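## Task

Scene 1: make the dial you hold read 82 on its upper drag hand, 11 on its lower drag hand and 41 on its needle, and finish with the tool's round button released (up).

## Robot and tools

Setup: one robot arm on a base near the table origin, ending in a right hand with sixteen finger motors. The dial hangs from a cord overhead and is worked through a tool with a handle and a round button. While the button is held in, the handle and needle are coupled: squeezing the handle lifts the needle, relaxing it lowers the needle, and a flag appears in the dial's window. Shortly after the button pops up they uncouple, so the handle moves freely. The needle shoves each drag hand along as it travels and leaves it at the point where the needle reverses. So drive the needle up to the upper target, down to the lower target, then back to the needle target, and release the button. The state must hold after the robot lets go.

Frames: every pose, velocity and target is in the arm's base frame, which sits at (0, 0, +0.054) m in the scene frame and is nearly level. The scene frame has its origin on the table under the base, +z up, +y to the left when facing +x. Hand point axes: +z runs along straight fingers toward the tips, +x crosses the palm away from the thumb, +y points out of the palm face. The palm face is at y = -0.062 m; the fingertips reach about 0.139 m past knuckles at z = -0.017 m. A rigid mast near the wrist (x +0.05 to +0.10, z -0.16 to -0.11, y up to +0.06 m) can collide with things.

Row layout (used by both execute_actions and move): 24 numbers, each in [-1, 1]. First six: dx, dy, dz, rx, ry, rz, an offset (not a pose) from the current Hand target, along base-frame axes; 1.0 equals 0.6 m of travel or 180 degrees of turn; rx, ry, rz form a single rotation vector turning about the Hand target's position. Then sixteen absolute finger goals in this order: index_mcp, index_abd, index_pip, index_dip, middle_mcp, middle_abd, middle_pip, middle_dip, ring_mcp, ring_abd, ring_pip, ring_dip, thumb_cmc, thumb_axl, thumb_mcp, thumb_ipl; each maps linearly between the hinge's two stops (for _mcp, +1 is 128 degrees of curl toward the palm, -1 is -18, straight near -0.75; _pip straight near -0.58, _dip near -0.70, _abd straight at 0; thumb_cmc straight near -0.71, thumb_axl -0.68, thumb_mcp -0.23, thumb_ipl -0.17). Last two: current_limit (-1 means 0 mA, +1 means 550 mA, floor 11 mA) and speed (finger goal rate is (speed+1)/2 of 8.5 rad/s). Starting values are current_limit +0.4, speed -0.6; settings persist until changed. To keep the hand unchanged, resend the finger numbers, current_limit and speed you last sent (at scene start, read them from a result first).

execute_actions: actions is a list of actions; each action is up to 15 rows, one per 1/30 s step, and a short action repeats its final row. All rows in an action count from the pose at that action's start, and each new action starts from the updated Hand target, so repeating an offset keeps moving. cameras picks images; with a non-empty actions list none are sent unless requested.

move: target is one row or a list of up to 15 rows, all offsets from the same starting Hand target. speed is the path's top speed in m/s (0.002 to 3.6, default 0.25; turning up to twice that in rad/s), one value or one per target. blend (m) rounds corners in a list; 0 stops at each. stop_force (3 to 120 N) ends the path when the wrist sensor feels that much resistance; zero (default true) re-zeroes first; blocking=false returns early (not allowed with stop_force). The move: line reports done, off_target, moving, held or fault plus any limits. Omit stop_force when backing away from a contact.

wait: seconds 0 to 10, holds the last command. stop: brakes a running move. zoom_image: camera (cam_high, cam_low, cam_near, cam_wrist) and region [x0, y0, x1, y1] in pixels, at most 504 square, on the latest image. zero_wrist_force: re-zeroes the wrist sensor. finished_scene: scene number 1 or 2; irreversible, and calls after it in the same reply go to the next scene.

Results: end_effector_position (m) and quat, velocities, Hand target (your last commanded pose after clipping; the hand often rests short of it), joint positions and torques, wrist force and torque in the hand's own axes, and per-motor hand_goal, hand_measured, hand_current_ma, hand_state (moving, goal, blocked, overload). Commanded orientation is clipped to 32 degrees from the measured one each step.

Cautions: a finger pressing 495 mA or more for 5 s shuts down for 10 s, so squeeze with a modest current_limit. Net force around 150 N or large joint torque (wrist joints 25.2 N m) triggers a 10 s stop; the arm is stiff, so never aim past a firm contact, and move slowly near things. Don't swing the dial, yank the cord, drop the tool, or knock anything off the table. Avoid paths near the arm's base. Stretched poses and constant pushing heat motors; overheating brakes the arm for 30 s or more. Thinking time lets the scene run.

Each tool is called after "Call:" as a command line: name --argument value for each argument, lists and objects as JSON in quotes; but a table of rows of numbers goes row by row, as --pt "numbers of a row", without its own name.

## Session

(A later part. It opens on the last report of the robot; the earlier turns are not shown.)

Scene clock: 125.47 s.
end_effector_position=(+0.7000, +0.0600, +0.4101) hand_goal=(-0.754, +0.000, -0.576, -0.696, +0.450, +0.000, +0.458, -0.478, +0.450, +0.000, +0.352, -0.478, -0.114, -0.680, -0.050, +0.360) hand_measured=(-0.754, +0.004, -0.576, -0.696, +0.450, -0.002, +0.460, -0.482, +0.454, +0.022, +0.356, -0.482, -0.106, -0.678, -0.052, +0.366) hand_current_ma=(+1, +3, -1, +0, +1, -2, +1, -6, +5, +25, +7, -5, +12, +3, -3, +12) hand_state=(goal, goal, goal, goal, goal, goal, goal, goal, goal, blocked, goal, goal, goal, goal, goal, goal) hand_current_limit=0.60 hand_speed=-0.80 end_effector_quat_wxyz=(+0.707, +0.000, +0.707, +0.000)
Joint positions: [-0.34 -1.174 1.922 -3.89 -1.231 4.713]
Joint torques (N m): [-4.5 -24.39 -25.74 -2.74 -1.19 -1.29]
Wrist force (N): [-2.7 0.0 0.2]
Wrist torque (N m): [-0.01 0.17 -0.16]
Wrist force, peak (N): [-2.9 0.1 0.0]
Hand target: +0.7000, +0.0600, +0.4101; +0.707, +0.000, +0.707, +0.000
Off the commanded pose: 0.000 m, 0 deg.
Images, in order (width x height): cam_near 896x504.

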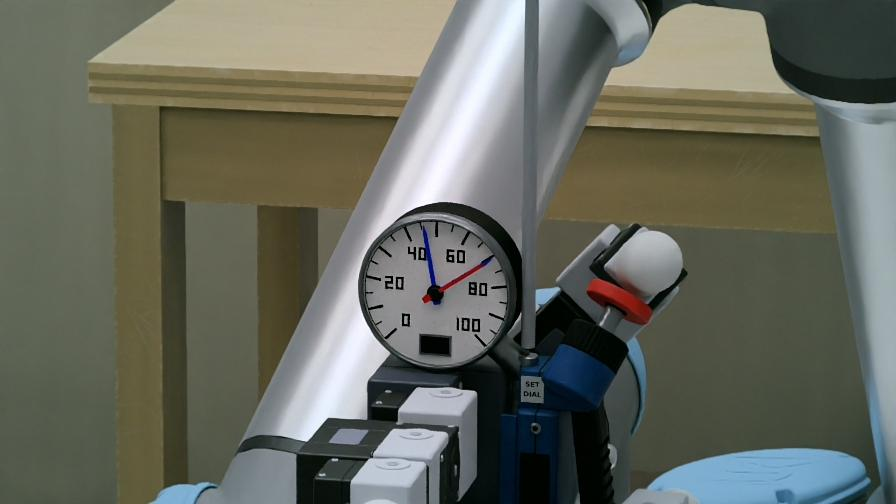

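Call:
execute_actions --actions '[[[0,0,0,0,0,0,-0.754,0,-0.576,-0.696,0.51,0,0.518,-0.478,0.51,0,0.412,-0.478,-0.114,-0.68,-0.05,0.36,0.6,-0.8]],[[0,0,0,0,0,0,-0.754,0,-0.576,-0.696,0.51,0,0.518,-0.478,0.51,0,0.412,-0.478,-0.114,-0.68,-0.05,0.65,0.6,-0.8]]]' --cameras '["cam_near"]'

Call:
execute_actions --actions '[[[0,0,0,0,0,0,-0.754,0,-0.576,-0.696,0.60,0,0.608,-0.478,0.60,0,0.502,-0.478,-0.114,-0.68,-0.05,0.65,0.6,-0.8]]]' --cameras '["cam_near"]'

Call:
zoom_image --camera "cam_near" --region '[350, 190, 530, 380]'

Scene clock: 135.77 s.
end_effector_position=(+0.7000, +0.0600, +0.4101) hand_goal=(-0.754, +0.000, -0.576, -0.696, +0.510, +0.000, +0.518, -0.478, +0.510, +0.000, +0.412, -0.478, -0.114, -0.680, -0.050, +0.650) hand_measured=(-0.754, +0.004, -0.576, -0.696, +0.494, -0.002, +0.508, -0.482, +0.506, +0.022, +0.408, -0.482, -0.106, -0.678, -0.092, +0.574) hand_current_ma=(+1, +3, -1, +0, -31, -1, -18, -6, -5, +24, -8, -5, +12, +3, -113, -228) hand_state=(goal, goal, goal, goal, goal, goal, goal, goal, goal, blocked, goal, goal, goal, goal, blocked, blocked) hand_current_limit=0.60 hand_speed=-0.80 end_effector_quat_wxyz=(+0.707, +0.000, +0.707, +0.000)
Joint positions: [-0.34 -1.174 1.922 -3.89 -1.231 4.713]
Joint torques (N m): [-5.5 -22.72 -24.92 -2.7 -1.14 -1.26]
Wrist force (N): [-3.3 0.0 0.0]
Wrist torque (N m): [0.00 0.18 -0.18]
Wrist force, peak (N): [-3.5 0.1 0.3]
Hand target: +0.7000, +0.0600, +0.4101; +0.707, +0.000, +0.707, +0.000
Off the commanded pose: 0.000 m, 0 deg.
Images, in order (width x height): cam_near 896x504.

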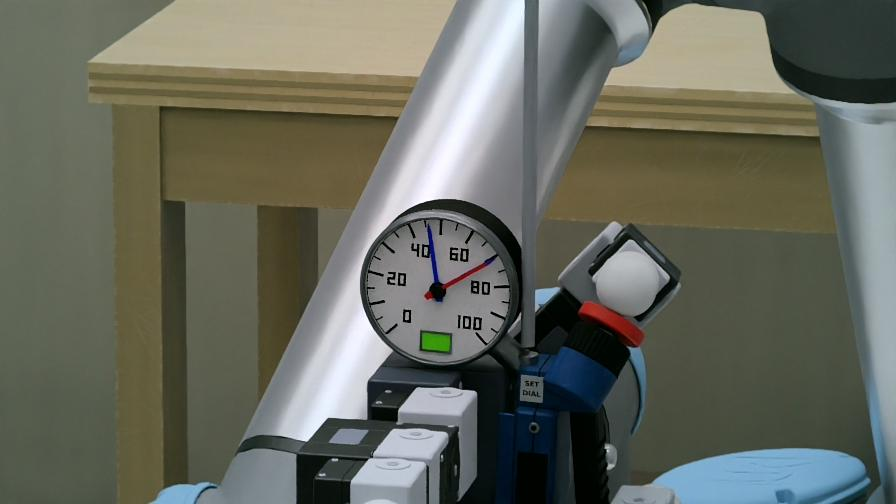

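Scene clock: 136.47 s.
end_effector_position=(+0.7000, +0.0600, +0.4101) hand_goal=(-0.754, +0.000, -0.576, -0.696, +0.600, +0.000, +0.608, -0.478, +0.600, +0.000, +0.502, -0.478, -0.114, -0.680, -0.050, +0.650) hand_measured=(-0.754, +0.004, -0.576, -0.696, +0.508, -0.006, +0.530, -0.482, +0.542, +0.020, +0.460, -0.482, -0.106, -0.678, -0.096, +0.580) hand_current_ma=(+1, +3, -1, +0, -218, -5, -168, -6, -130, +24, -84, -5, +14, +4, -124, -212) hand_state=(goal, goal, goal, goal, blocked, goal, blocked, goal, blocked, blocked, blocked, goal, goal, goal, blocked, blocked) hand_current_limit=0.60 hand_speed=-0.80 end_effector_quat_wxyz=(+0.707, +0.000, +0.707, +0.000)
Joint positions: [-0.34 -1.174 1.922 -3.89 -1.231 4.713]
Joint torques (N m): [-7.39 -23.09 -24.44 -2.65 -0.96 -1.4]
Wrist force (N): [-1.5 0.2 0.1]
Wrist torque (N m): [0.01 0.09 -0.09]
Wrist force, peak (N): [-3.4 0.1 -0.1]
Hand target: +0.7000, +0.0600, +0.4101; +0.707, +0.000, +0.707, +0.000
Off the commanded pose: 0.000 m, 0 deg.
Images, in order (width x height): cam_near 896x504.

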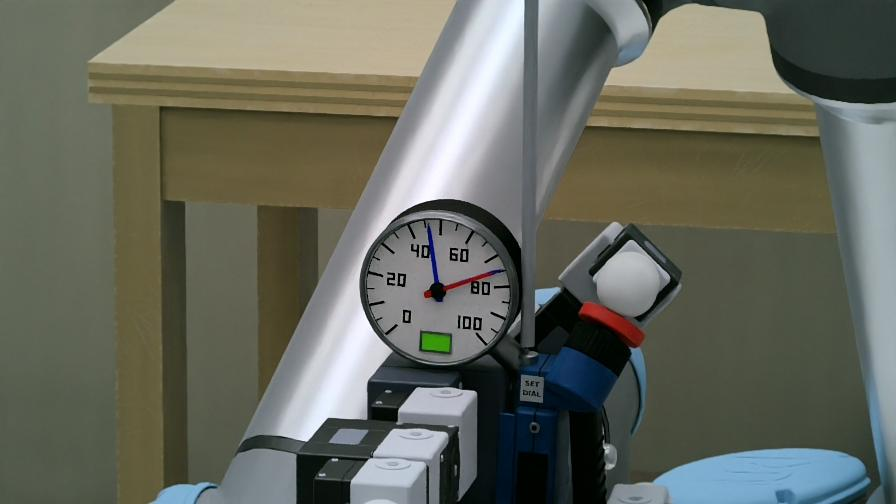

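Scaled by 2.653.

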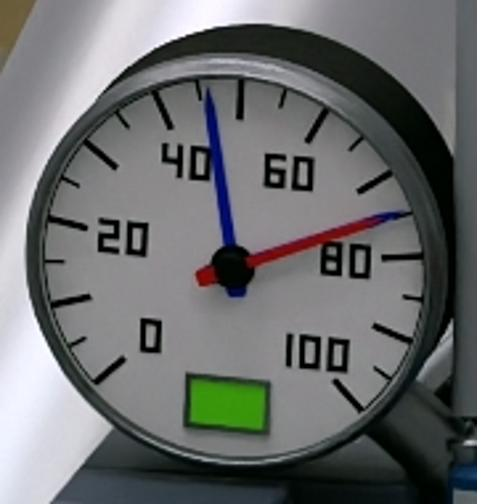

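Call:
execute_actions --actions '[[[0,0,0,0,0,0,-0.754,0,-0.576,-0.696,0.63,0,0.638,-0.478,0.63,0,0.532,-0.478,-0.114,-0.68,-0.05,0.65,0.6,-0.9]]]' --cameras '["cam_near"]'

Call:
zoom_image --camera "cam_near" --region '[350, 190, 530, 380]'

Scene clock: 149.77 s.
end_effector_position=(+0.7000, +0.0600, +0.4101) hand_goal=(-0.754, +0.000, -0.576, -0.696, +0.630, +0.000, +0.638, -0.478, +0.630, +0.000, +0.532, -0.478, -0.114, -0.680, -0.050, +0.650) hand_measured=(-0.754, +0.004, -0.576, -0.696, +0.516, -0.006, +0.556, -0.482, +0.560, +0.020, +0.488, -0.482, -0.106, -0.678, -0.098, +0.580) hand_current_ma=(+1, +3, -1, +0, -278, -7, -181, -6, -162, +24, -88, -5, +15, +5, -130, -207) hand_state=(goal, goal, goal, goal, blocked, goal, blocked, goal, blocked, blocked, blocked, goal, goal, goal, blocked, blocked) hand_current_limit=0.60 hand_speed=-0.90 end_effector_quat_wxyz=(+0.707, +0.000, +0.707, +0.000)
Joint positions: [-0.34 -1.174 1.922 -3.89 -1.231 4.713]
Joint torques (N m): [-7.11 -22.5 -25.68 -2.74 -1.03 -1.25]
Wrist force (N): [-1.8 0.1 0.1]
Wrist torque (N m): [0.00 0.10 -0.10]
Wrist force, peak (N): [-2.1 -0.2 0.0]
Hand target: +0.7000, +0.0600, +0.4101; +0.707, +0.000, +0.707, +0.000
Off the commanded pose: 0.000 m, 0 deg.
Images, in order (width x height): cam_near 896x504.

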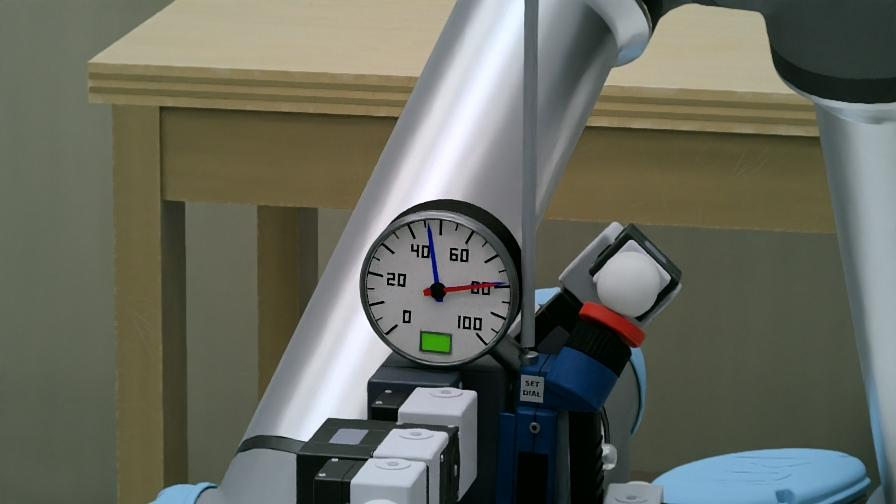

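Scaled by 2.653.

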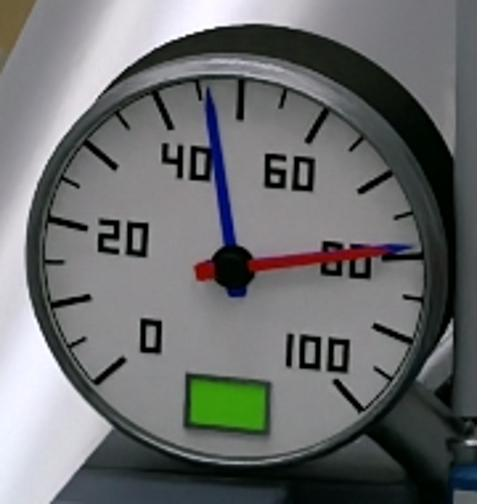

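Call:
execute_actions --actions '[[[0,0,0,0,0,0,-0.754,0,-0.576,-0.696,0.65,0,0.658,-0.478,0.65,0,0.552,-0.478,-0.114,-0.68,-0.05,0.65,0.6,-0.9]]]' --cameras '["cam_near"]'

Call:
zoom_image --camera "cam_near" --region '[350, 190, 530, 380]'

Scene clock: 156.70 s.
end_effector_position=(+0.7000, +0.0600, +0.4101) hand_goal=(-0.754, +0.000, -0.576, -0.696, +0.650, +0.000, +0.658, -0.478, +0.650, +0.000, +0.552, -0.478, -0.114, -0.680, -0.050, +0.650) hand_measured=(-0.754, +0.004, -0.576, -0.696, +0.528, -0.008, +0.572, -0.482, +0.580, +0.020, +0.510, -0.482, -0.104, -0.678, -0.098, +0.580) hand_current_ma=(+1, +3, -1, +0, -300, -8, -187, -6, -162, +24, -87, -5, +15, +5, -130, -207) hand_state=(goal, goal, goal, goal, blocked, goal, blocked, goal, blocked, blocked, blocked, goal, goal, goal, blocked, blocked) hand_current_limit=0.60 hand_speed=-0.90 end_effector_quat_wxyz=(+0.707, +0.000, +0.707, +0.000)
Joint positions: [-0.34 -1.174 1.922 -3.89 -1.231 4.713]
Joint torques (N m): [-5.06 -21.11 -25.53 -2.81 -0.92 -0.94]
Wrist force (N): [-1.9 0.1 0.0]
Wrist torque (N m): [0.01 0.10 -0.10]
Wrist force, peak (N): [-2.3 0.2 0.1]
Hand target: +0.7000, +0.0600, +0.4101; +0.707, +0.000, +0.707, +0.000
Off the commanded pose: 0.000 m, 0 deg.
Images, in order (width x height): cam_near 896x504.

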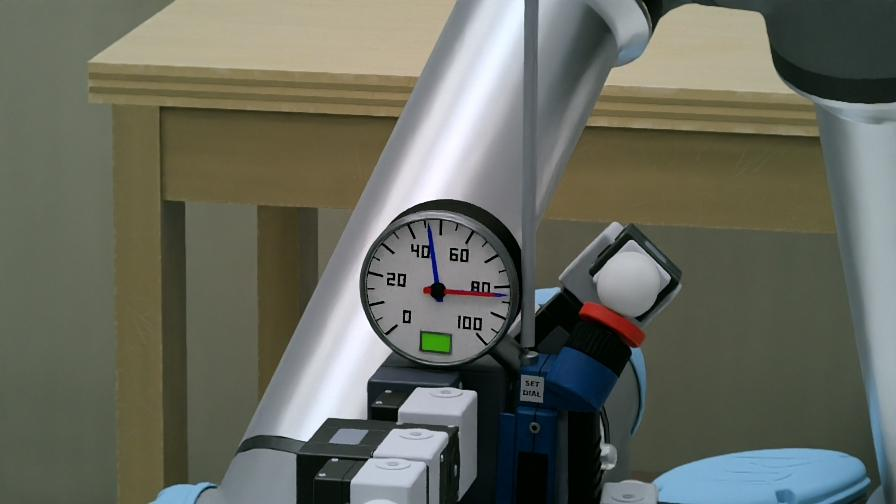

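Scaled by 2.653.

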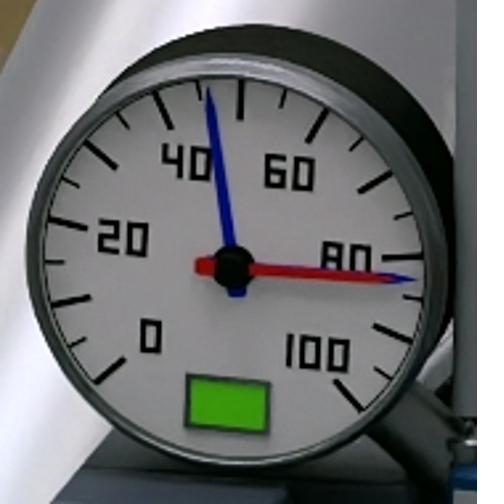

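Call:
zoom_image --camera "cam_near" --region '[420, 250, 525, 350]'

Scaled by 4.800.

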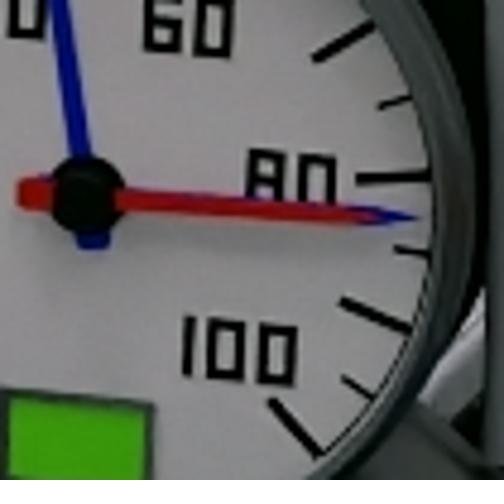

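Call:
execute_actions --actions '[[[0,0,0,0,0,0,-0.754,0,-0.576,-0.696,0.50,0,0.508,-0.478,0.50,0,0.402,-0.478,-0.114,-0.68,-0.05,0.65,0.6,-0.8]],[[0,0,0,0,0,0,-0.754,0,-0.576,-0.696,0.50,0,0.508,-0.478,0.50,0,0.402,-0.478,-0.114,-0.68,-0.05,0.36,0.6,-0.8]],[[0,0,0,0,0,0,-0.754,0,-0.576,-0.696,0.50,0,0.508,-0.478,0.50,0,0.402,-0.478,-0.114,-0.68,-0.05,0.36,0.6,-0.8]],[[0,0,0,0,0,0,-0.754,0,-0.576,-0.696,0.73,0,0.738,-0.478,0.76,0,0.662,-0.478,-0.114,-0.68,-0.05,0.36,0.65,-0.8]]]' --cameras '["cam_near"]'

Call:
execute_actions --actions '[[[0,0,0,0,0,0,-0.754,0,-0.576,-0.696,0.73,0,0.738,-0.478,0.76,0,0.662,-0.478,-0.114,-0.68,-0.05,0.65,0.65,-0.8]],[[0,0,0,0,0,0,-0.754,0,-0.576,-0.696,0.50,0,0.508,-0.478,0.50,0,0.402,-0.478,-0.114,-0.68,-0.05,0.65,0.6,-0.8]]]' --cameras '["cam_near"]'

Scene clock: 192.53 s.
end_effector_position=(+0.7000, +0.0600, +0.4101) hand_goal=(-0.754, +0.000, -0.576, -0.696, +0.730, +0.000, +0.738, -0.478, +0.760, +0.000, +0.662, -0.478, -0.114, -0.680, -0.050, +0.360) hand_measured=(-0.754, +0.004, -0.576, -0.696, +0.562, +0.022, +0.624, -0.482, +0.644, +0.024, +0.572, -0.480, -0.108, -0.682, -0.052, +0.366) hand_current_ma=(+1, +3, -1, +0, -431, +26, -258, -6, -284, +28, -201, -4, +9, -3, -3, +12) hand_state=(goal, goal, goal, goal, blocked, blocked, blocked, goal, blocked, blocked, blocked, goal, goal, goal, goal, goal) hand_current_limit=0.65 hand_speed=-0.80 end_effector_quat_wxyz=(+0.707, +0.000, +0.707, +0.000)
Joint positions: [-0.34 -1.174 1.922 -3.89 -1.231 4.713]
Joint torques (N m): [-6.03 -21.38 -26.34 -2.71 -0.93 -1.22]
Wrist force (N): [-1.0 0.1 0.0]
Wrist torque (N m): [0.02 0.06 -0.06]
Wrist force, peak (N): [-3.6 0.1 0.0]
Hand target: +0.7000, +0.0600, +0.4101; +0.707, +0.000, +0.707, +0.000
Off the commanded pose: 0.000 m, 0 deg.
Images, in order (width x height): cam_near 896x504.

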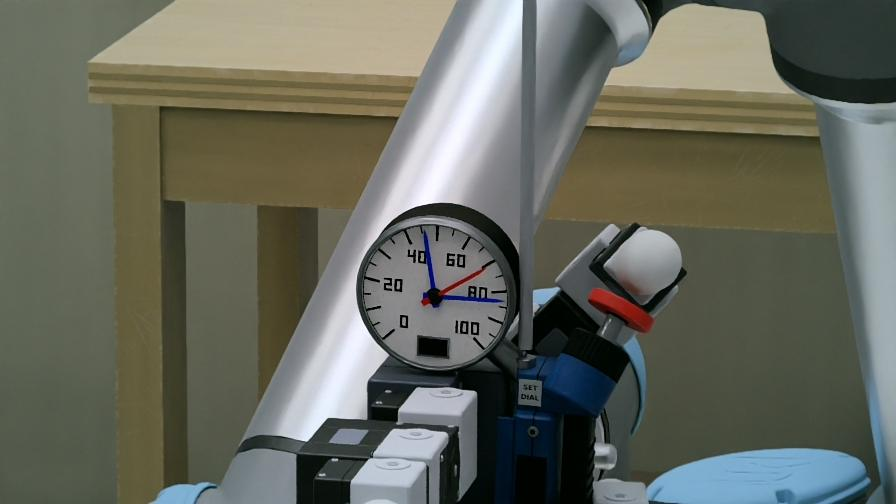

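Scene clock: 193.73 s.
end_effector_position=(+0.7000, +0.0600, +0.4101) hand_goal=(-0.754, +0.000, -0.576, -0.696, +0.500, +0.000, +0.508, -0.478, +0.500, +0.000, +0.402, -0.478, -0.114, -0.680, -0.050, +0.650) hand_measured=(-0.754, +0.004, -0.576, -0.696, +0.492, +0.002, +0.500, -0.482, +0.500, +0.022, +0.400, -0.480, -0.112, -0.682, -0.086, +0.590) hand_current_ma=(+1, +3, -1, +0, -13, +2, -13, -6, +1, +25, -2, -4, +4, -5, -98, -172) hand_state=(goal, goal, goal, goal, goal, goal, goal, goal, goal, blocked, goal, goal, goal, goal, blocked, blocked) hand_current_limit=0.60 hand_speed=-0.80 end_effector_quat_wxyz=(+0.707, +0.000, +0.707, +0.000)
Joint positions: [-0.34 -1.174 1.922 -3.89 -1.231 4.713]
Joint torques (N m): [-6.91 -21.72 -24.93 -2.09 -1.07 -0.84]
Wrist force (N): [-3.3 0.2 0.0]
Wrist torque (N m): [0.03 0.19 -0.19]
Wrist force, peak (N): [-3.6 -0.1 0.2]
Hand target: +0.7000, +0.0600, +0.4101; +0.707, +0.000, +0.707, +0.000
Off the commanded pose: 0.000 m, 0 deg.
Images, in order (width x height): cam_near 896x504.

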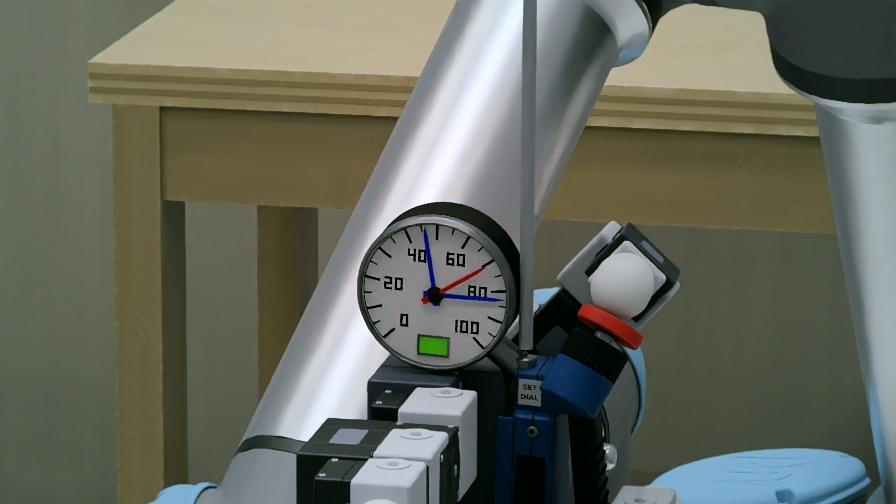

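Call:
execute_actions --actions '[[[0,0,0,0,0,0,-0.754,0,-0.576,-0.696,0.50,0,0.508,-0.478,0.50,0,0.402,-0.478,-0.114,-0.68,-0.05,0.38,0.6,-0.8]],[[0,0,0,0,0,0,-0.754,0,-0.576,-0.696,0.50,0,0.508,-0.478,0.50,0,0.402,-0.478,-0.114,-0.68,-0.05,0.38,0.6,-0.8]],[[0,0,0,0,0,0,-0.754,0,-0.576,-0.696,0.73,0,0.738,-0.478,0.76,0,0.662,-0.478,-0.114,-0.68,-0.05,0.38,0.65,-0.7]],[[0,0,0,0,0,0,-0.754,0,-0.576,-0.696,0.73,0,0.738,-0.478,0.76,0,0.662,-0.478,-0.114,-0.68,-0.05,0.65,0.65,-0.7]],[[0,0,0,0,0,0,-0.754,0,-0.576,-0.696,0.72,0,0.728,-0.478,0.75,0,0.652,-0.478,-0.114,-0.68,-0.05,0.65,0.65,-0.8]],[[0,0,0,0,0,0,-0.754,0,-0.576,-0.696,0.50,0,0.508,-0.478,0.50,0,0.402,-0.478,-0.114,-0.68,-0.05,0.65,0.6,-0.8]],[[0,0,0,0,0,0,-0.754,0,-0.576,-0.696,0.50,0,0.508,-0.478,0.50,0,0.402,-0.478,-0.114,-0.68,-0.05,0.65,0.6,-0.8]]]' --cameras '["cam_near"]'

Call:
execute_actions --actions '[[[0,0,0,0,0,0,-0.754,0,-0.576,-0.696,0.50,0,0.508,-0.478,0.50,0,0.402,-0.478,-0.114,-0.68,-0.05,0.38,0.6,-0.8]],[[0,0,0,0,0,0,-0.754,0,-0.576,-0.696,0.50,0,0.508,-0.478,0.50,0,0.402,-0.478,-0.114,-0.68,-0.05,0.38,0.6,-0.8]],[[0,0,0,0,0,0,-0.754,0,-0.576,-0.696,0.73,0,0.738,-0.478,0.76,0,0.662,-0.478,-0.114,-0.68,-0.05,0.38,0.65,-0.7]],[[0,0,0,0,0,0,-0.754,0,-0.576,-0.696,0.73,0,0.738,-0.478,0.76,0,0.662,-0.478,-0.114,-0.68,-0.05,0.65,0.65,-0.7]],[[0,0,0,0,0,0,-0.754,0,-0.576,-0.696,0.72,0,0.728,-0.478,0.75,0,0.652,-0.478,-0.114,-0.68,-0.05,0.65,0.65,-0.8]]]' --cameras '["cam_near"]'

Call:
zoom_image --camera "cam_near" --region '[350, 190, 530, 380]'

Scene clock: 213.90 s.
end_effector_position=(+0.7000, +0.0600, +0.4101) hand_goal=(-0.754, +0.000, -0.576, -0.696, +0.500, +0.000, +0.508, -0.478, +0.500, +0.000, +0.402, -0.478, -0.114, -0.680, -0.050, +0.650) hand_measured=(-0.754, +0.004, -0.576, -0.696, +0.494, +0.002, +0.504, -0.482, +0.502, +0.022, +0.404, -0.480, -0.108, -0.682, -0.080, +0.596) hand_current_ma=(+1, +3, -1, +0, -8, +2, -7, -6, +3, +24, +2, -4, +9, -2, -80, -155) hand_state=(goal, goal, goal, goal, goal, goal, goal, goal, goal, blocked, goal, goal, goal, goal, blocked, blocked) hand_current_limit=0.60 hand_speed=-0.80 end_effector_quat_wxyz=(+0.707, +0.000, +0.707, +0.000)
Joint positions: [-0.34 -1.174 1.922 -3.89 -1.231 4.713]
Joint torques (N m): [-5.91 -21.31 -25.82 -2.34 -1.09 -1.06]
Wrist force (N): [-2.3 -0.1 0.1]
Wrist torque (N m): [-0.03 0.14 -0.14]
Wrist force, peak (N): [-3.6 0.1 0.1]
Hand target: +0.7000, +0.0600, +0.4101; +0.707, +0.000, +0.707, +0.000
Off the commanded pose: 0.000 m, 0 deg.
Images, in order (width x height): cam_near 896x504.

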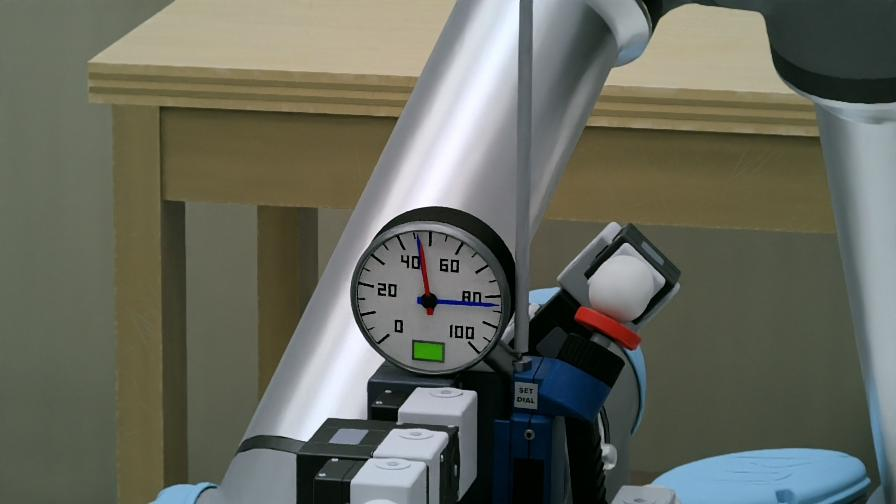

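Scene clock: 216.60 s.
end_effector_position=(+0.7000, +0.0600, +0.4101) hand_goal=(-0.754, +0.000, -0.576, -0.696, +0.720, +0.000, +0.728, -0.478, +0.750, +0.000, +0.652, -0.478, -0.114, -0.680, -0.050, +0.650) hand_measured=(-0.754, +0.004, -0.576, -0.696, +0.576, -0.008, +0.642, -0.482, +0.648, +0.028, +0.572, -0.480, -0.108, -0.682, -0.076, +0.598) hand_current_ma=(+1, +3, -1, +0, -365, -9, -190, -6, -246, +34, -174, -4, +9, -3, -68, -148) hand_state=(goal, goal, goal, goal, blocked, goal, blocked, goal, blocked, blocked, blocked, goal, goal, goal, blocked, blocked) hand_current_limit=0.65 hand_speed=-0.80 end_effector_quat_wxyz=(+0.707, +0.000, +0.707, +0.000)
Joint positions: [-0.34 -1.174 1.922 -3.89 -1.231 4.713]
Joint torques (N m): [-6.89 -21.63 -26.11 -2.29 -0.81 -0.91]
Wrist force (N): [-3.0 0.0 0.0]
Wrist torque (N m): [-0.01 0.16 -0.18]
Wrist force, peak (N): [-3.4 0.3 -0.2]
Hand target: +0.7000, +0.0600, +0.4101; +0.707, +0.000, +0.707, +0.000
Off the commanded pose: 0.000 m, 0 deg.
Images, in order (width x height): cam_near 896x504.

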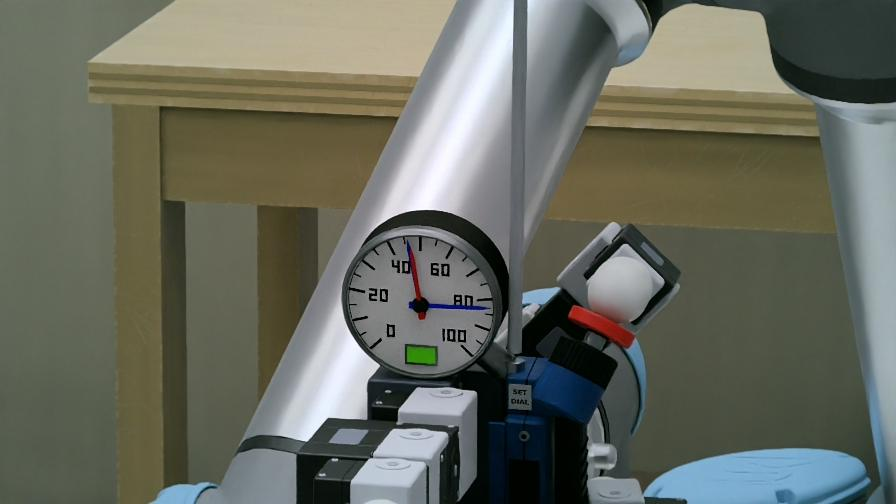

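Scaled by 2.653.

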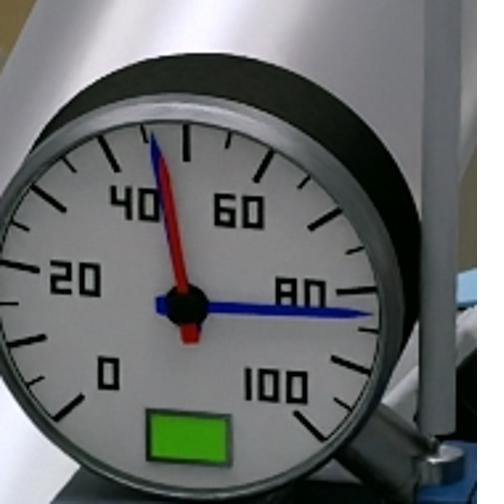

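Call:
execute_actions --actions '[[[0,0,0,0,0,0,-0.754,0,-0.576,-0.696,0.51,0,0.518,-0.478,0.51,0,0.412,-0.478,-0.114,-0.68,-0.05,0.65,0.6,-0.8]],[[0,0,0,0,0,0,-0.754,0,-0.576,-0.696,0.51,0,0.518,-0.478,0.51,0,0.412,-0.478,-0.114,-0.68,-0.05,0.65,0.6,-0.8]]]' --cameras '["cam_near"]'

Call:
execute_actions --actions '[[[0,0,0,0,0,0,-0.754,0,-0.576,-0.696,0.51,0,0.518,-0.478,0.51,0,0.412,-0.478,-0.114,-0.68,-0.05,0.36,0.6,-0.8]],[[0,0,0,0,0,0,-0.754,0,-0.576,-0.696,0.51,0,0.518,-0.478,0.51,0,0.412,-0.478,-0.114,-0.68,-0.05,0.36,0.6,-0.8]],[[0,0,0,0,0,0,-0.754,0,-0.576,-0.696,0.44,0,0.448,-0.478,0.44,0,0.342,-0.478,-0.114,-0.68,-0.05,0.36,0.6,-0.8]]]' --cameras '["cam_near", "cam_low"]'

Call:
zoom_image --camera "cam_low" --region '[290, 0, 390, 60]'

Scene clock: 228.33 s.
end_effector_position=(+0.7000, +0.0600, +0.4101) hand_goal=(-0.754, +0.000, -0.576, -0.696, +0.510, +0.000, +0.518, -0.478, +0.510, +0.000, +0.412, -0.478, -0.114, -0.680, -0.050, +0.650) hand_measured=(-0.754, +0.004, -0.576, -0.696, +0.500, -0.002, +0.508, -0.482, +0.510, +0.020, +0.412, -0.480, -0.108, -0.682, -0.076, +0.602) hand_current_ma=(+1, +3, -1, +0, -17, -1, -17, -6, +1, +24, +0, -4, +9, -2, -68, -136) hand_state=(goal, goal, goal, goal, goal, goal, goal, goal, goal, blocked, goal, goal, goal, goal, blocked, blocked) hand_current_limit=0.60 hand_speed=-0.80 end_effector_quat_wxyz=(+0.707, +0.000, +0.707, +0.000)
Joint positions: [-0.34 -1.174 1.922 -3.89 -1.231 4.713]
Joint torques (N m): [-6.33 -22.77 -25.15 -1.94 -1.05 -0.87]
Wrist force (N): [-2.6 0.1 0.0]
Wrist torque (N m): [0.01 0.14 -0.14]
Wrist force, peak (N): [-3.4 0.1 0.0]
Hand target: +0.7000, +0.0600, +0.4101; +0.707, +0.000, +0.707, +0.000
Off the commanded pose: 0.000 m, 0 deg.
Images, in order (width x height): cam_near 896x504.

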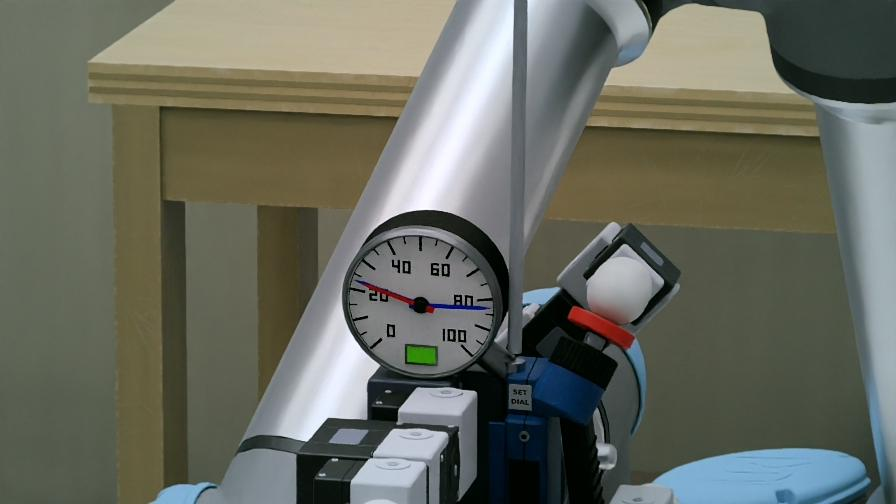

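Scene clock: 230.03 s.
end_effector_position=(+0.7000, +0.0600, +0.4101) hand_goal=(-0.754, +0.000, -0.576, -0.696, +0.440, +0.000, +0.448, -0.478, +0.440, +0.000, +0.342, -0.478, -0.114, -0.680, -0.050, +0.360) hand_measured=(-0.754, +0.004, -0.576, -0.696, +0.440, -0.002, +0.450, -0.482, +0.444, +0.020, +0.346, -0.480, -0.108, -0.682, -0.052, +0.366) hand_current_ma=(+1, +3, -1, +0, +1, -1, +4, -6, +6, +24, +7, -4, +9, -3, -3, +12) hand_state=(goal, goal, goal, goal, goal, goal, goal, goal, goal, blocked, goal, goal, goal, goal, goal, goal) hand_current_limit=0.60 hand_speed=-0.80 end_effector_quat_wxyz=(+0.707, +0.000, +0.707, +0.000)
Joint positions: [-0.34 -1.174 1.922 -3.89 -1.231 4.713]
Joint torques (N m): [-7.03 -22.04 -24.53 -2.13 -0.84 -0.94]
Wrist force (N): [-2.7 0.2 0.0]
Wrist torque (N m): [0.02 0.17 -0.16]
Wrist force, peak (N): [-3.5 -0.1 -0.3]
Hand target: +0.7000, +0.0600, +0.4101; +0.707, +0.000, +0.707, +0.000
Off the commanded pose: 0.000 m, 0 deg.
Images, in order (width x height): cam_low 896x504, cam_near 896x504.

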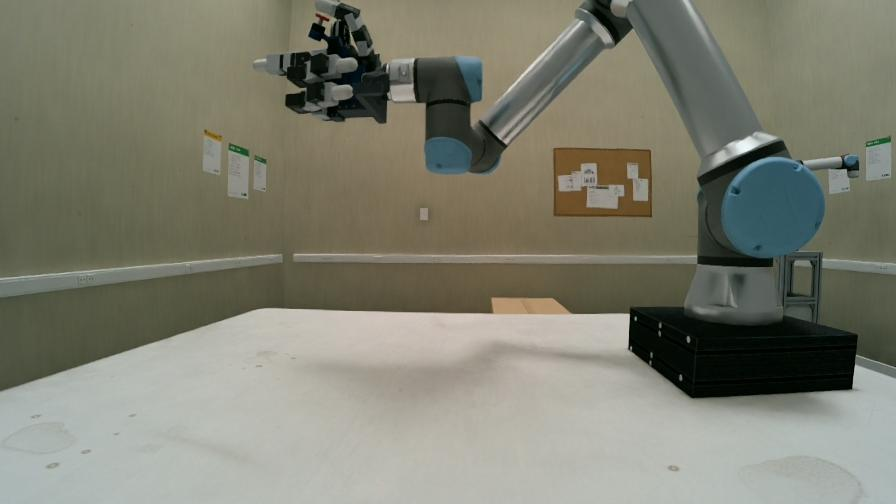

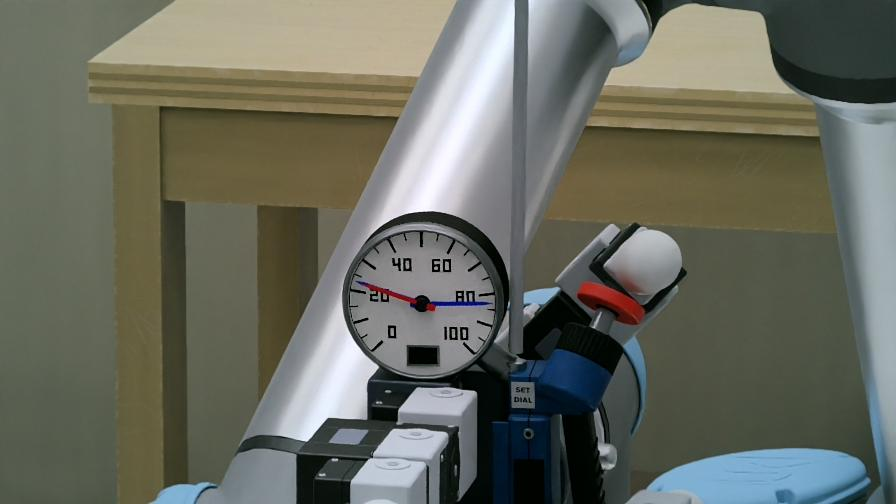

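Scaled by 5.040.

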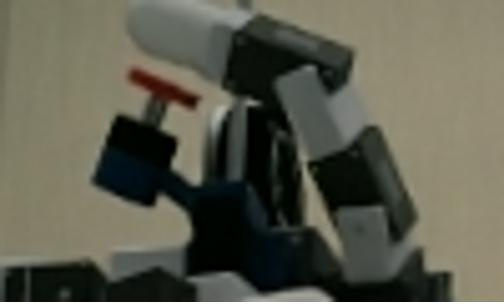

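Call:
execute_actions --actions '[[[0,0,0,0,0,0,-0.754,0,-0.576,-0.696,0.73,0,0.738,-0.478,0.76,0,0.662,-0.478,-0.114,-0.68,-0.05,0.38,0.65,-0.7]],[[0,0,0,0,0,0,-0.754,0,-0.576,-0.696,0.73,0,0.738,-0.478,0.76,0,0.662,-0.478,-0.114,-0.68,-0.04,0.65,0.65,-0.7]],[[0,0,0,0,0,0,-0.754,0,-0.576,-0.696,0.72,0,0.728,-0.478,0.75,0,0.652,-0.478,-0.114,-0.68,-0.04,0.67,0.65,-0.8]]]' --cameras '["cam_near"]'

Call:
execute_actions --actions '[[[0,0,0,0,0,0,-0.754,0,-0.576,-0.696,0.60,0,0.608,-0.478,0.60,0,0.502,-0.478,-0.114,-0.68,-0.04,0.67,0.65,-0.85]],[[0,0,0,0,0,0,-0.754,0,-0.576,-0.696,0.60,0,0.608,-0.478,0.60,0,0.502,-0.478,-0.114,-0.68,-0.04,0.67,0.65,-0.85]]]' --cameras '["cam_near"]'

Call:
zoom_image --camera "cam_near" --region '[330, 195, 530, 395]'

Scene clock: 243.63 s.
end_effector_position=(+0.7000, +0.0600, +0.4101) hand_goal=(-0.754, +0.000, -0.576, -0.696, +0.720, +0.000, +0.728, -0.478, +0.750, +0.000, +0.652, -0.478, -0.114, -0.680, -0.040, +0.670) hand_measured=(-0.754, +0.004, -0.576, -0.696, +0.574, +0.002, +0.658, -0.482, +0.642, +0.030, +0.594, -0.480, -0.108, -0.682, -0.072, +0.612) hand_current_ma=(+1, +3, -1, +0, -368, +2, -149, -6, -263, +35, -122, -4, +9, -3, -83, -171) hand_state=(goal, goal, goal, goal, blocked, goal, blocked, goal, blocked, blocked, blocked, goal, goal, goal, blocked, blocked) hand_current_limit=0.65 hand_speed=-0.80 end_effector_quat_wxyz=(+0.707, +0.000, +0.707, +0.000)
Joint positions: [-0.34 -1.174 1.922 -3.89 -1.231 4.713]
Joint torques (N m): [-6.97 -21.87 -23.16 -1.56 -0.77 -0.87]
Wrist force (N): [-0.5 0.2 0.2]
Wrist torque (N m): [0.01 0.05 -0.02]
Wrist force, peak (N): [-3.1 -0.1 0.2]
Hand target: +0.7000, +0.0600, +0.4101; +0.707, +0.000, +0.707, +0.000
Off the commanded pose: 0.000 m, 0 deg.
Images, in order (width x height): cam_near 896x504.

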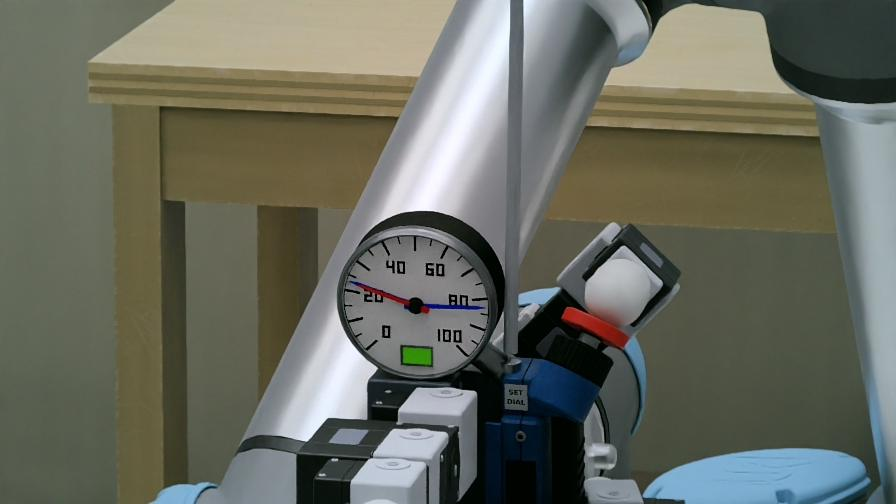

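Scene clock: 244.83 s.
end_effector_position=(+0.7000, +0.0600, +0.4101) hand_goal=(-0.754, +0.000, -0.576, -0.696, +0.600, +0.000, +0.608, -0.478, +0.600, +0.000, +0.502, -0.478, -0.114, -0.680, -0.040, +0.670) hand_measured=(-0.754, +0.004, -0.576, -0.696, +0.560, +0.002, +0.582, -0.482, +0.600, +0.024, +0.502, -0.480, -0.108, -0.682, -0.072, +0.614) hand_current_ma=(+1, +3, -1, +0, -86, +2, -48, -6, -1, +27, +1, -4, +9, -2, -83, -163) hand_state=(goal, goal, goal, goal, blocked, goal, blocked, goal, goal, blocked, goal, goal, goal, goal, blocked, blocked) hand_current_limit=0.65 hand_speed=-0.85 end_effector_quat_wxyz=(+0.707, +0.000, +0.707, +0.000)
Joint positions: [-0.34 -1.174 1.922 -3.89 -1.231 4.713]
Joint torques (N m): [-8.19 -21.43 -25.16 -1.76 -0.94 -0.81]
Wrist force (N): [-0.8 0.2 -0.1]
Wrist torque (N m): [0.03 0.05 -0.03]
Wrist force, peak (N): [-1.3 0.1 0.3]
Hand target: +0.7000, +0.0600, +0.4101; +0.707, +0.000, +0.707, +0.000
Off the commanded pose: 0.000 m, 0 deg.
Images, in order (width x height): cam_near 896x504.

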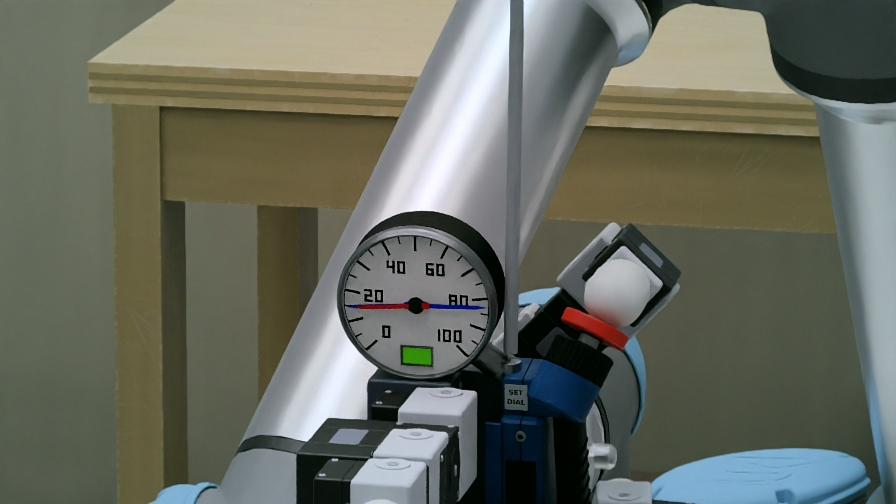

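Scaled by 2.520.

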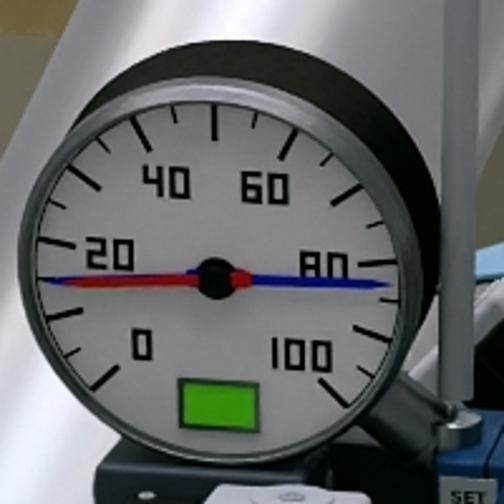

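Call:
execute_actions --actions '[[[0,0,0,0,0,0,-0.754,0,-0.576,-0.696,0.582,0,0.59,-0.478,0.582,0,0.484,-0.478,-0.114,-0.68,-0.04,0.67,0.65,-0.9]]]' --cameras '["cam_near"]'

Call:
zoom_image --camera "cam_near" --region '[330, 230, 430, 370]'

Scene clock: 252.63 s.
end_effector_position=(+0.7000, +0.0600, +0.4101) hand_goal=(-0.754, +0.000, -0.576, -0.696, +0.582, +0.000, +0.590, -0.478, +0.582, +0.000, +0.484, -0.478, -0.114, -0.680, -0.040, +0.670) hand_measured=(-0.754, +0.004, -0.576, -0.696, +0.546, -0.002, +0.566, -0.482, +0.582, +0.024, +0.486, -0.480, -0.108, -0.682, -0.072, +0.614) hand_current_ma=(+1, +3, -1, +0, -76, -1, -46, -6, -1, +27, +2, -4, +9, -2, -83, -162) hand_state=(goal, goal, goal, goal, blocked, goal, blocked, goal, goal, blocked, goal, goal, goal, goal, blocked, blocked) hand_current_limit=0.65 hand_speed=-0.90 end_effector_quat_wxyz=(+0.707, +0.000, +0.707, +0.000)
Joint positions: [-0.34 -1.174 1.922 -3.89 -1.231 4.713]
Joint torques (N m): [-6.66 -21.19 -23.7 -1.77 -0.81 -0.76]
Wrist force (N): [-0.8 0.0 0.0]
Wrist torque (N m): [0.00 0.07 -0.04]
Wrist force, peak (N): [-1.3 0.2 0.1]
Hand target: +0.7000, +0.0600, +0.4101; +0.707, +0.000, +0.707, +0.000
Off the commanded pose: 0.000 m, 0 deg.
Images, in order (width x height): cam_near 896x504.

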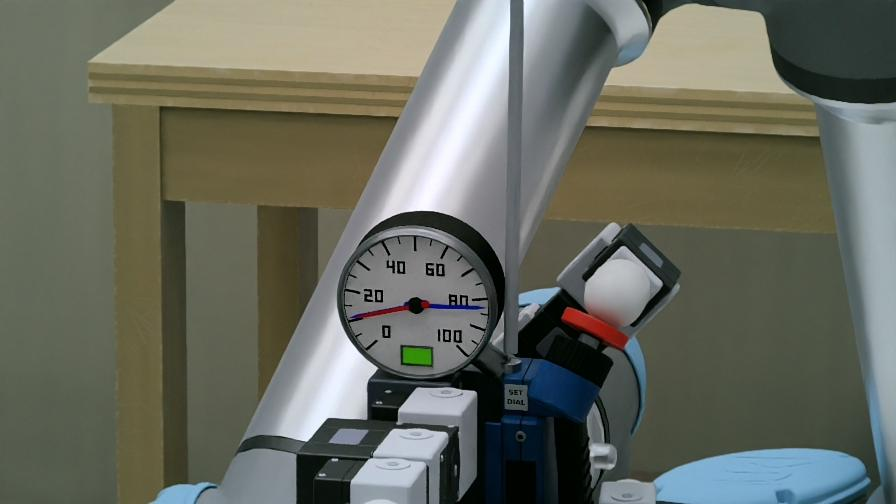

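Scaled by 3.600.

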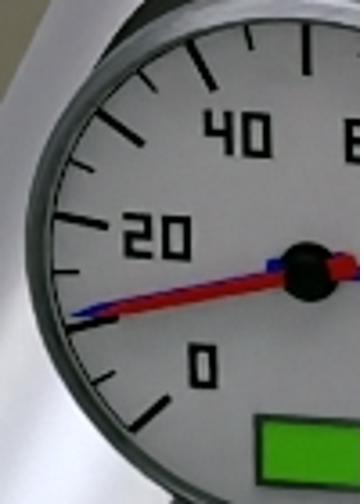

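Call:
execute_actions --actions '[[[0,0,0,0,0,0,-0.754,0,-0.576,-0.696,0.73,0,0.738,-0.478,0.76,0,0.662,-0.478,-0.114,-0.68,-0.04,0.67,0.65,-0.8]],[[0,0,0,0,0,0,-0.754,0,-0.576,-0.696,0.72,0,0.728,-0.478,0.75,0,0.652,-0.478,-0.114,-0.68,-0.04,0.37,0.65,-0.7]],[[0,0,0,0,0,0,-0.754,0,-0.576,-0.696,0.72,0,0.728,-0.478,0.75,0,0.652,-0.478,-0.114,-0.68,-0.04,0.37,0.65,-0.7]],[[0,0,0,0,0,0,-0.754,0,-0.576,-0.696,0.51,0,0.518,-0.478,0.51,0,0.412,-0.478,-0.114,-0.68,-0.04,0.37,0.65,-0.8]],[[0,0,0,0,0,0,-0.754,0,-0.576,-0.696,0.51,0,0.518,-0.478,0.51,0,0.412,-0.478,-0.114,-0.68,-0.04,0.67,0.65,-0.7]],[[0,0,0,0,0,0,-0.754,0,-0.576,-0.696,0.51,0,0.518,-0.478,0.51,0,0.412,-0.478,-0.114,-0.68,-0.04,0.67,0.65,-0.7]]]' --cameras '["cam_near"]'

Call:
execute_actions --actions '[[[0,0,0,0,0,0,-0.754,0,-0.576,-0.696,0.64,0,0.648,-0.478,0.64,0,0.542,-0.478,-0.114,-0.68,-0.04,0.67,0.65,-0.8]]]' --cameras '["cam_near"]'

Call:
zoom_image --camera "cam_near" --region '[330, 195, 530, 395]'

Scene clock: 272.33 s.
end_effector_position=(+0.7000, +0.0600, +0.4101) hand_goal=(-0.754, +0.000, -0.576, -0.696, +0.510, +0.000, +0.518, -0.478, +0.510, +0.000, +0.412, -0.478, -0.114, -0.680, -0.040, +0.670) hand_measured=(-0.754, +0.004, -0.576, -0.696, +0.496, +0.000, +0.506, -0.482, +0.510, +0.020, +0.410, -0.480, -0.108, -0.680, -0.072, +0.612) hand_current_ma=(+1, +3, -1, +0, -26, +1, -21, -6, -1, +24, -2, -4, +11, -1, -84, -169) hand_state=(goal, goal, goal, goal, goal, goal, goal, goal, goal, blocked, goal, goal, goal, goal, blocked, blocked) hand_current_limit=0.65 hand_speed=-0.70 end_effector_quat_wxyz=(+0.707, +0.000, +0.707, +0.000)
Joint positions: [-0.34 -1.174 1.922 -3.89 -1.231 4.713]
Joint torques (N m): [-5.67 -21.11 -22.94 -1.66 -0.98 -0.76]
Wrist force (N): [-0.9 0.1 -0.1]
Wrist torque (N m): [0.01 0.09 -0.05]
Wrist force, peak (N): [-1.6 -0.3 0.3]
Hand target: +0.7000, +0.0600, +0.4101; +0.707, +0.000, +0.707, +0.000
Off the commanded pose: 0.000 m, 0 deg.
Images, in order (width x height): cam_near 896x504.

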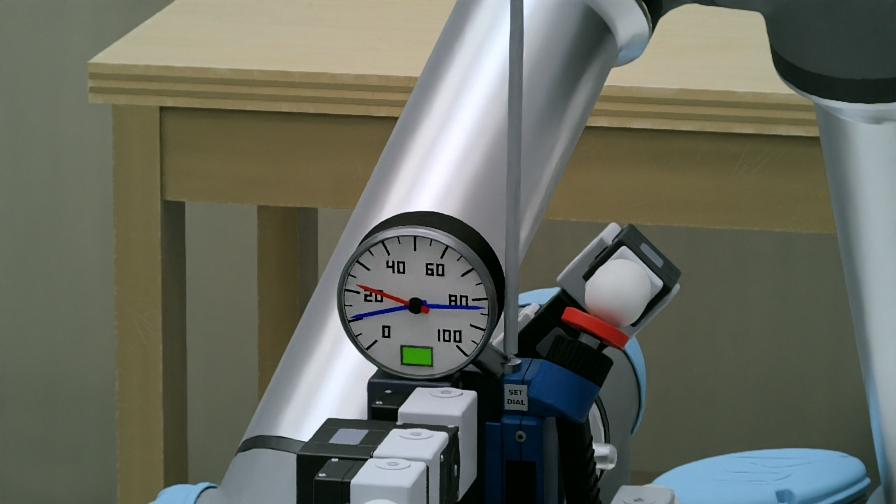

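Scene clock: 273.03 s.
end_effector_position=(+0.7000, +0.0600, +0.4101) hand_goal=(-0.754, +0.000, -0.576, -0.696, +0.640, +0.000, +0.648, -0.478, +0.640, +0.000, +0.542, -0.478, -0.114, -0.680, -0.040, +0.670) hand_measured=(-0.754, +0.004, -0.576, -0.696, +0.530, -0.006, +0.588, -0.482, +0.572, +0.020, +0.502, -0.480, -0.108, -0.680, -0.072, +0.614) hand_current_ma=(+1, +3, -1, +0, -266, -7, -129, -6, -157, +24, -80, -4, +11, +0, -84, -162) hand_state=(goal, goal, goal, goal, blocked, goal, blocked, goal, blocked, blocked, blocked, goal, goal, goal, blocked, blocked) hand_current_limit=0.65 hand_speed=-0.80 end_effector_quat_wxyz=(+0.707, +0.000, +0.707, +0.000)
Joint positions: [-0.34 -1.174 1.922 -3.89 -1.231 4.713]
Joint torques (N m): [-6.99 -20.84 -25.48 -1.77 -1.04 -0.72]
Wrist force (N): [0.0 0.0 0.0]
Wrist torque (N m): [0.01 0.03 0.02]
Wrist force, peak (N): [-0.6 0.1 0.0]
Hand target: +0.7000, +0.0600, +0.4101; +0.707, +0.000, +0.707, +0.000
Off the commanded pose: 0.000 m, 0 deg.
Images, in order (width x height): cam_near 896x504.

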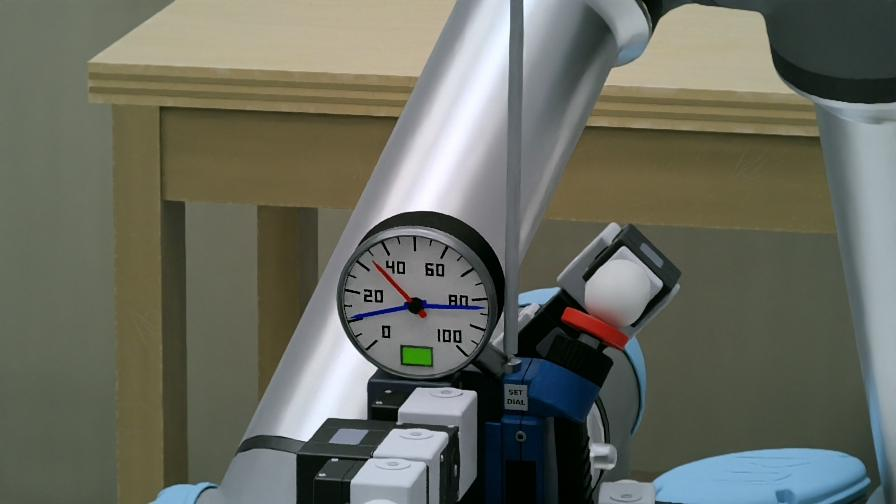

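Scaled by 2.520.

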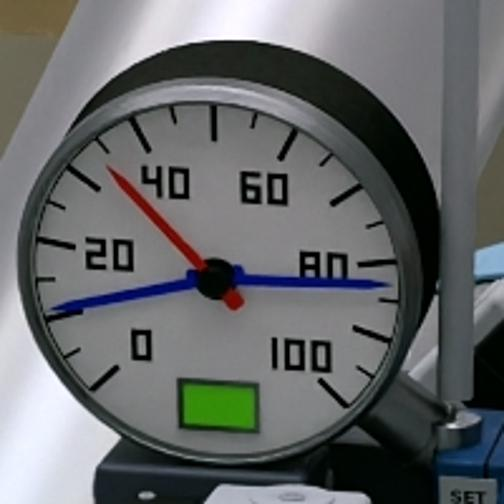

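Call:
execute_actions --actions '[[[0,0,0,0,0,0,-0.754,0,-0.576,-0.696,0.672,0,0.68,-0.478,0.672,0,0.574,-0.478,-0.114,-0.68,-0.04,0.67,0.65,-0.88]]]' --cameras '["cam_near"]'

Call:
zoom_image --camera "cam_near" --region '[330, 195, 530, 395]'

Scene clock: 282.93 s.
end_effector_position=(+0.7000, +0.0600, +0.4101) hand_goal=(-0.754, +0.000, -0.576, -0.696, +0.672, +0.000, +0.680, -0.478, +0.672, +0.000, +0.574, -0.478, -0.114, -0.680, -0.040, +0.670) hand_measured=(-0.754, +0.004, -0.576, -0.696, +0.552, -0.006, +0.614, -0.482, +0.600, +0.020, +0.536, -0.480, -0.108, -0.680, -0.072, +0.614) hand_current_ma=(+1, +3, -1, +0, -296, -7, -141, -6, -168, +24, -76, -4, +11, +0, -84, -161) hand_state=(goal, goal, goal, goal, blocked, goal, blocked, goal, blocked, blocked, blocked, goal, goal, goal, blocked, blocked) hand_current_limit=0.65 hand_speed=-0.88 end_effector_quat_wxyz=(+0.707, +0.000, +0.707, +0.000)
Joint positions: [-0.34 -1.174 1.922 -3.89 -1.231 4.713]
Joint torques (N m): [-6.27 -20.54 -24.74 -1.55 -0.75 -0.85]
Wrist force (N): [0.1 0.2 0.0]
Wrist torque (N m): [0.03 0.03 0.02]
Wrist force, peak (N): [0.1 -0.1 0.4]
Hand target: +0.7000, +0.0600, +0.4101; +0.707, +0.000, +0.707, +0.000
Off the commanded pose: 0.000 m, 0 deg.
Images, in order (width x height): cam_near 896x504.

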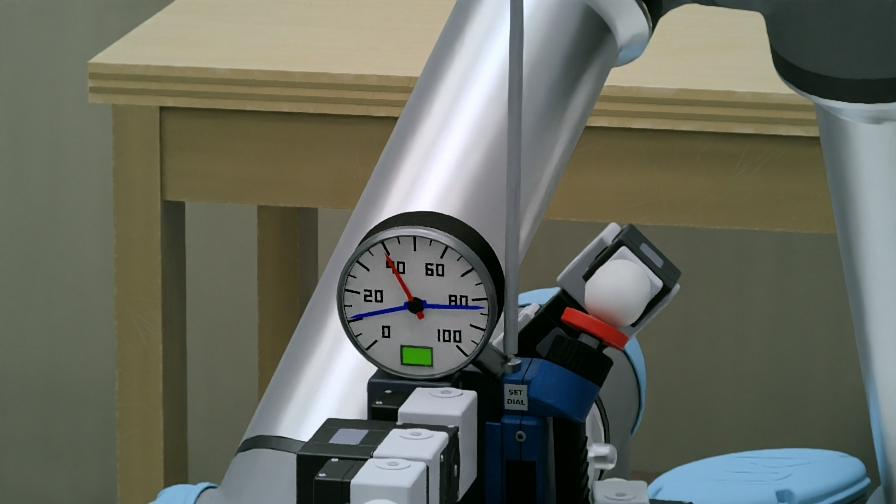

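Scaled by 2.520.

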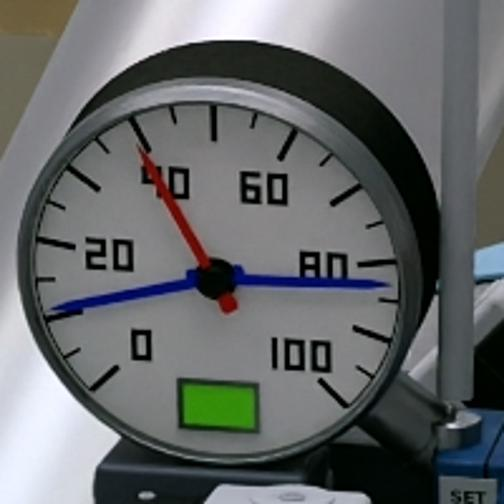

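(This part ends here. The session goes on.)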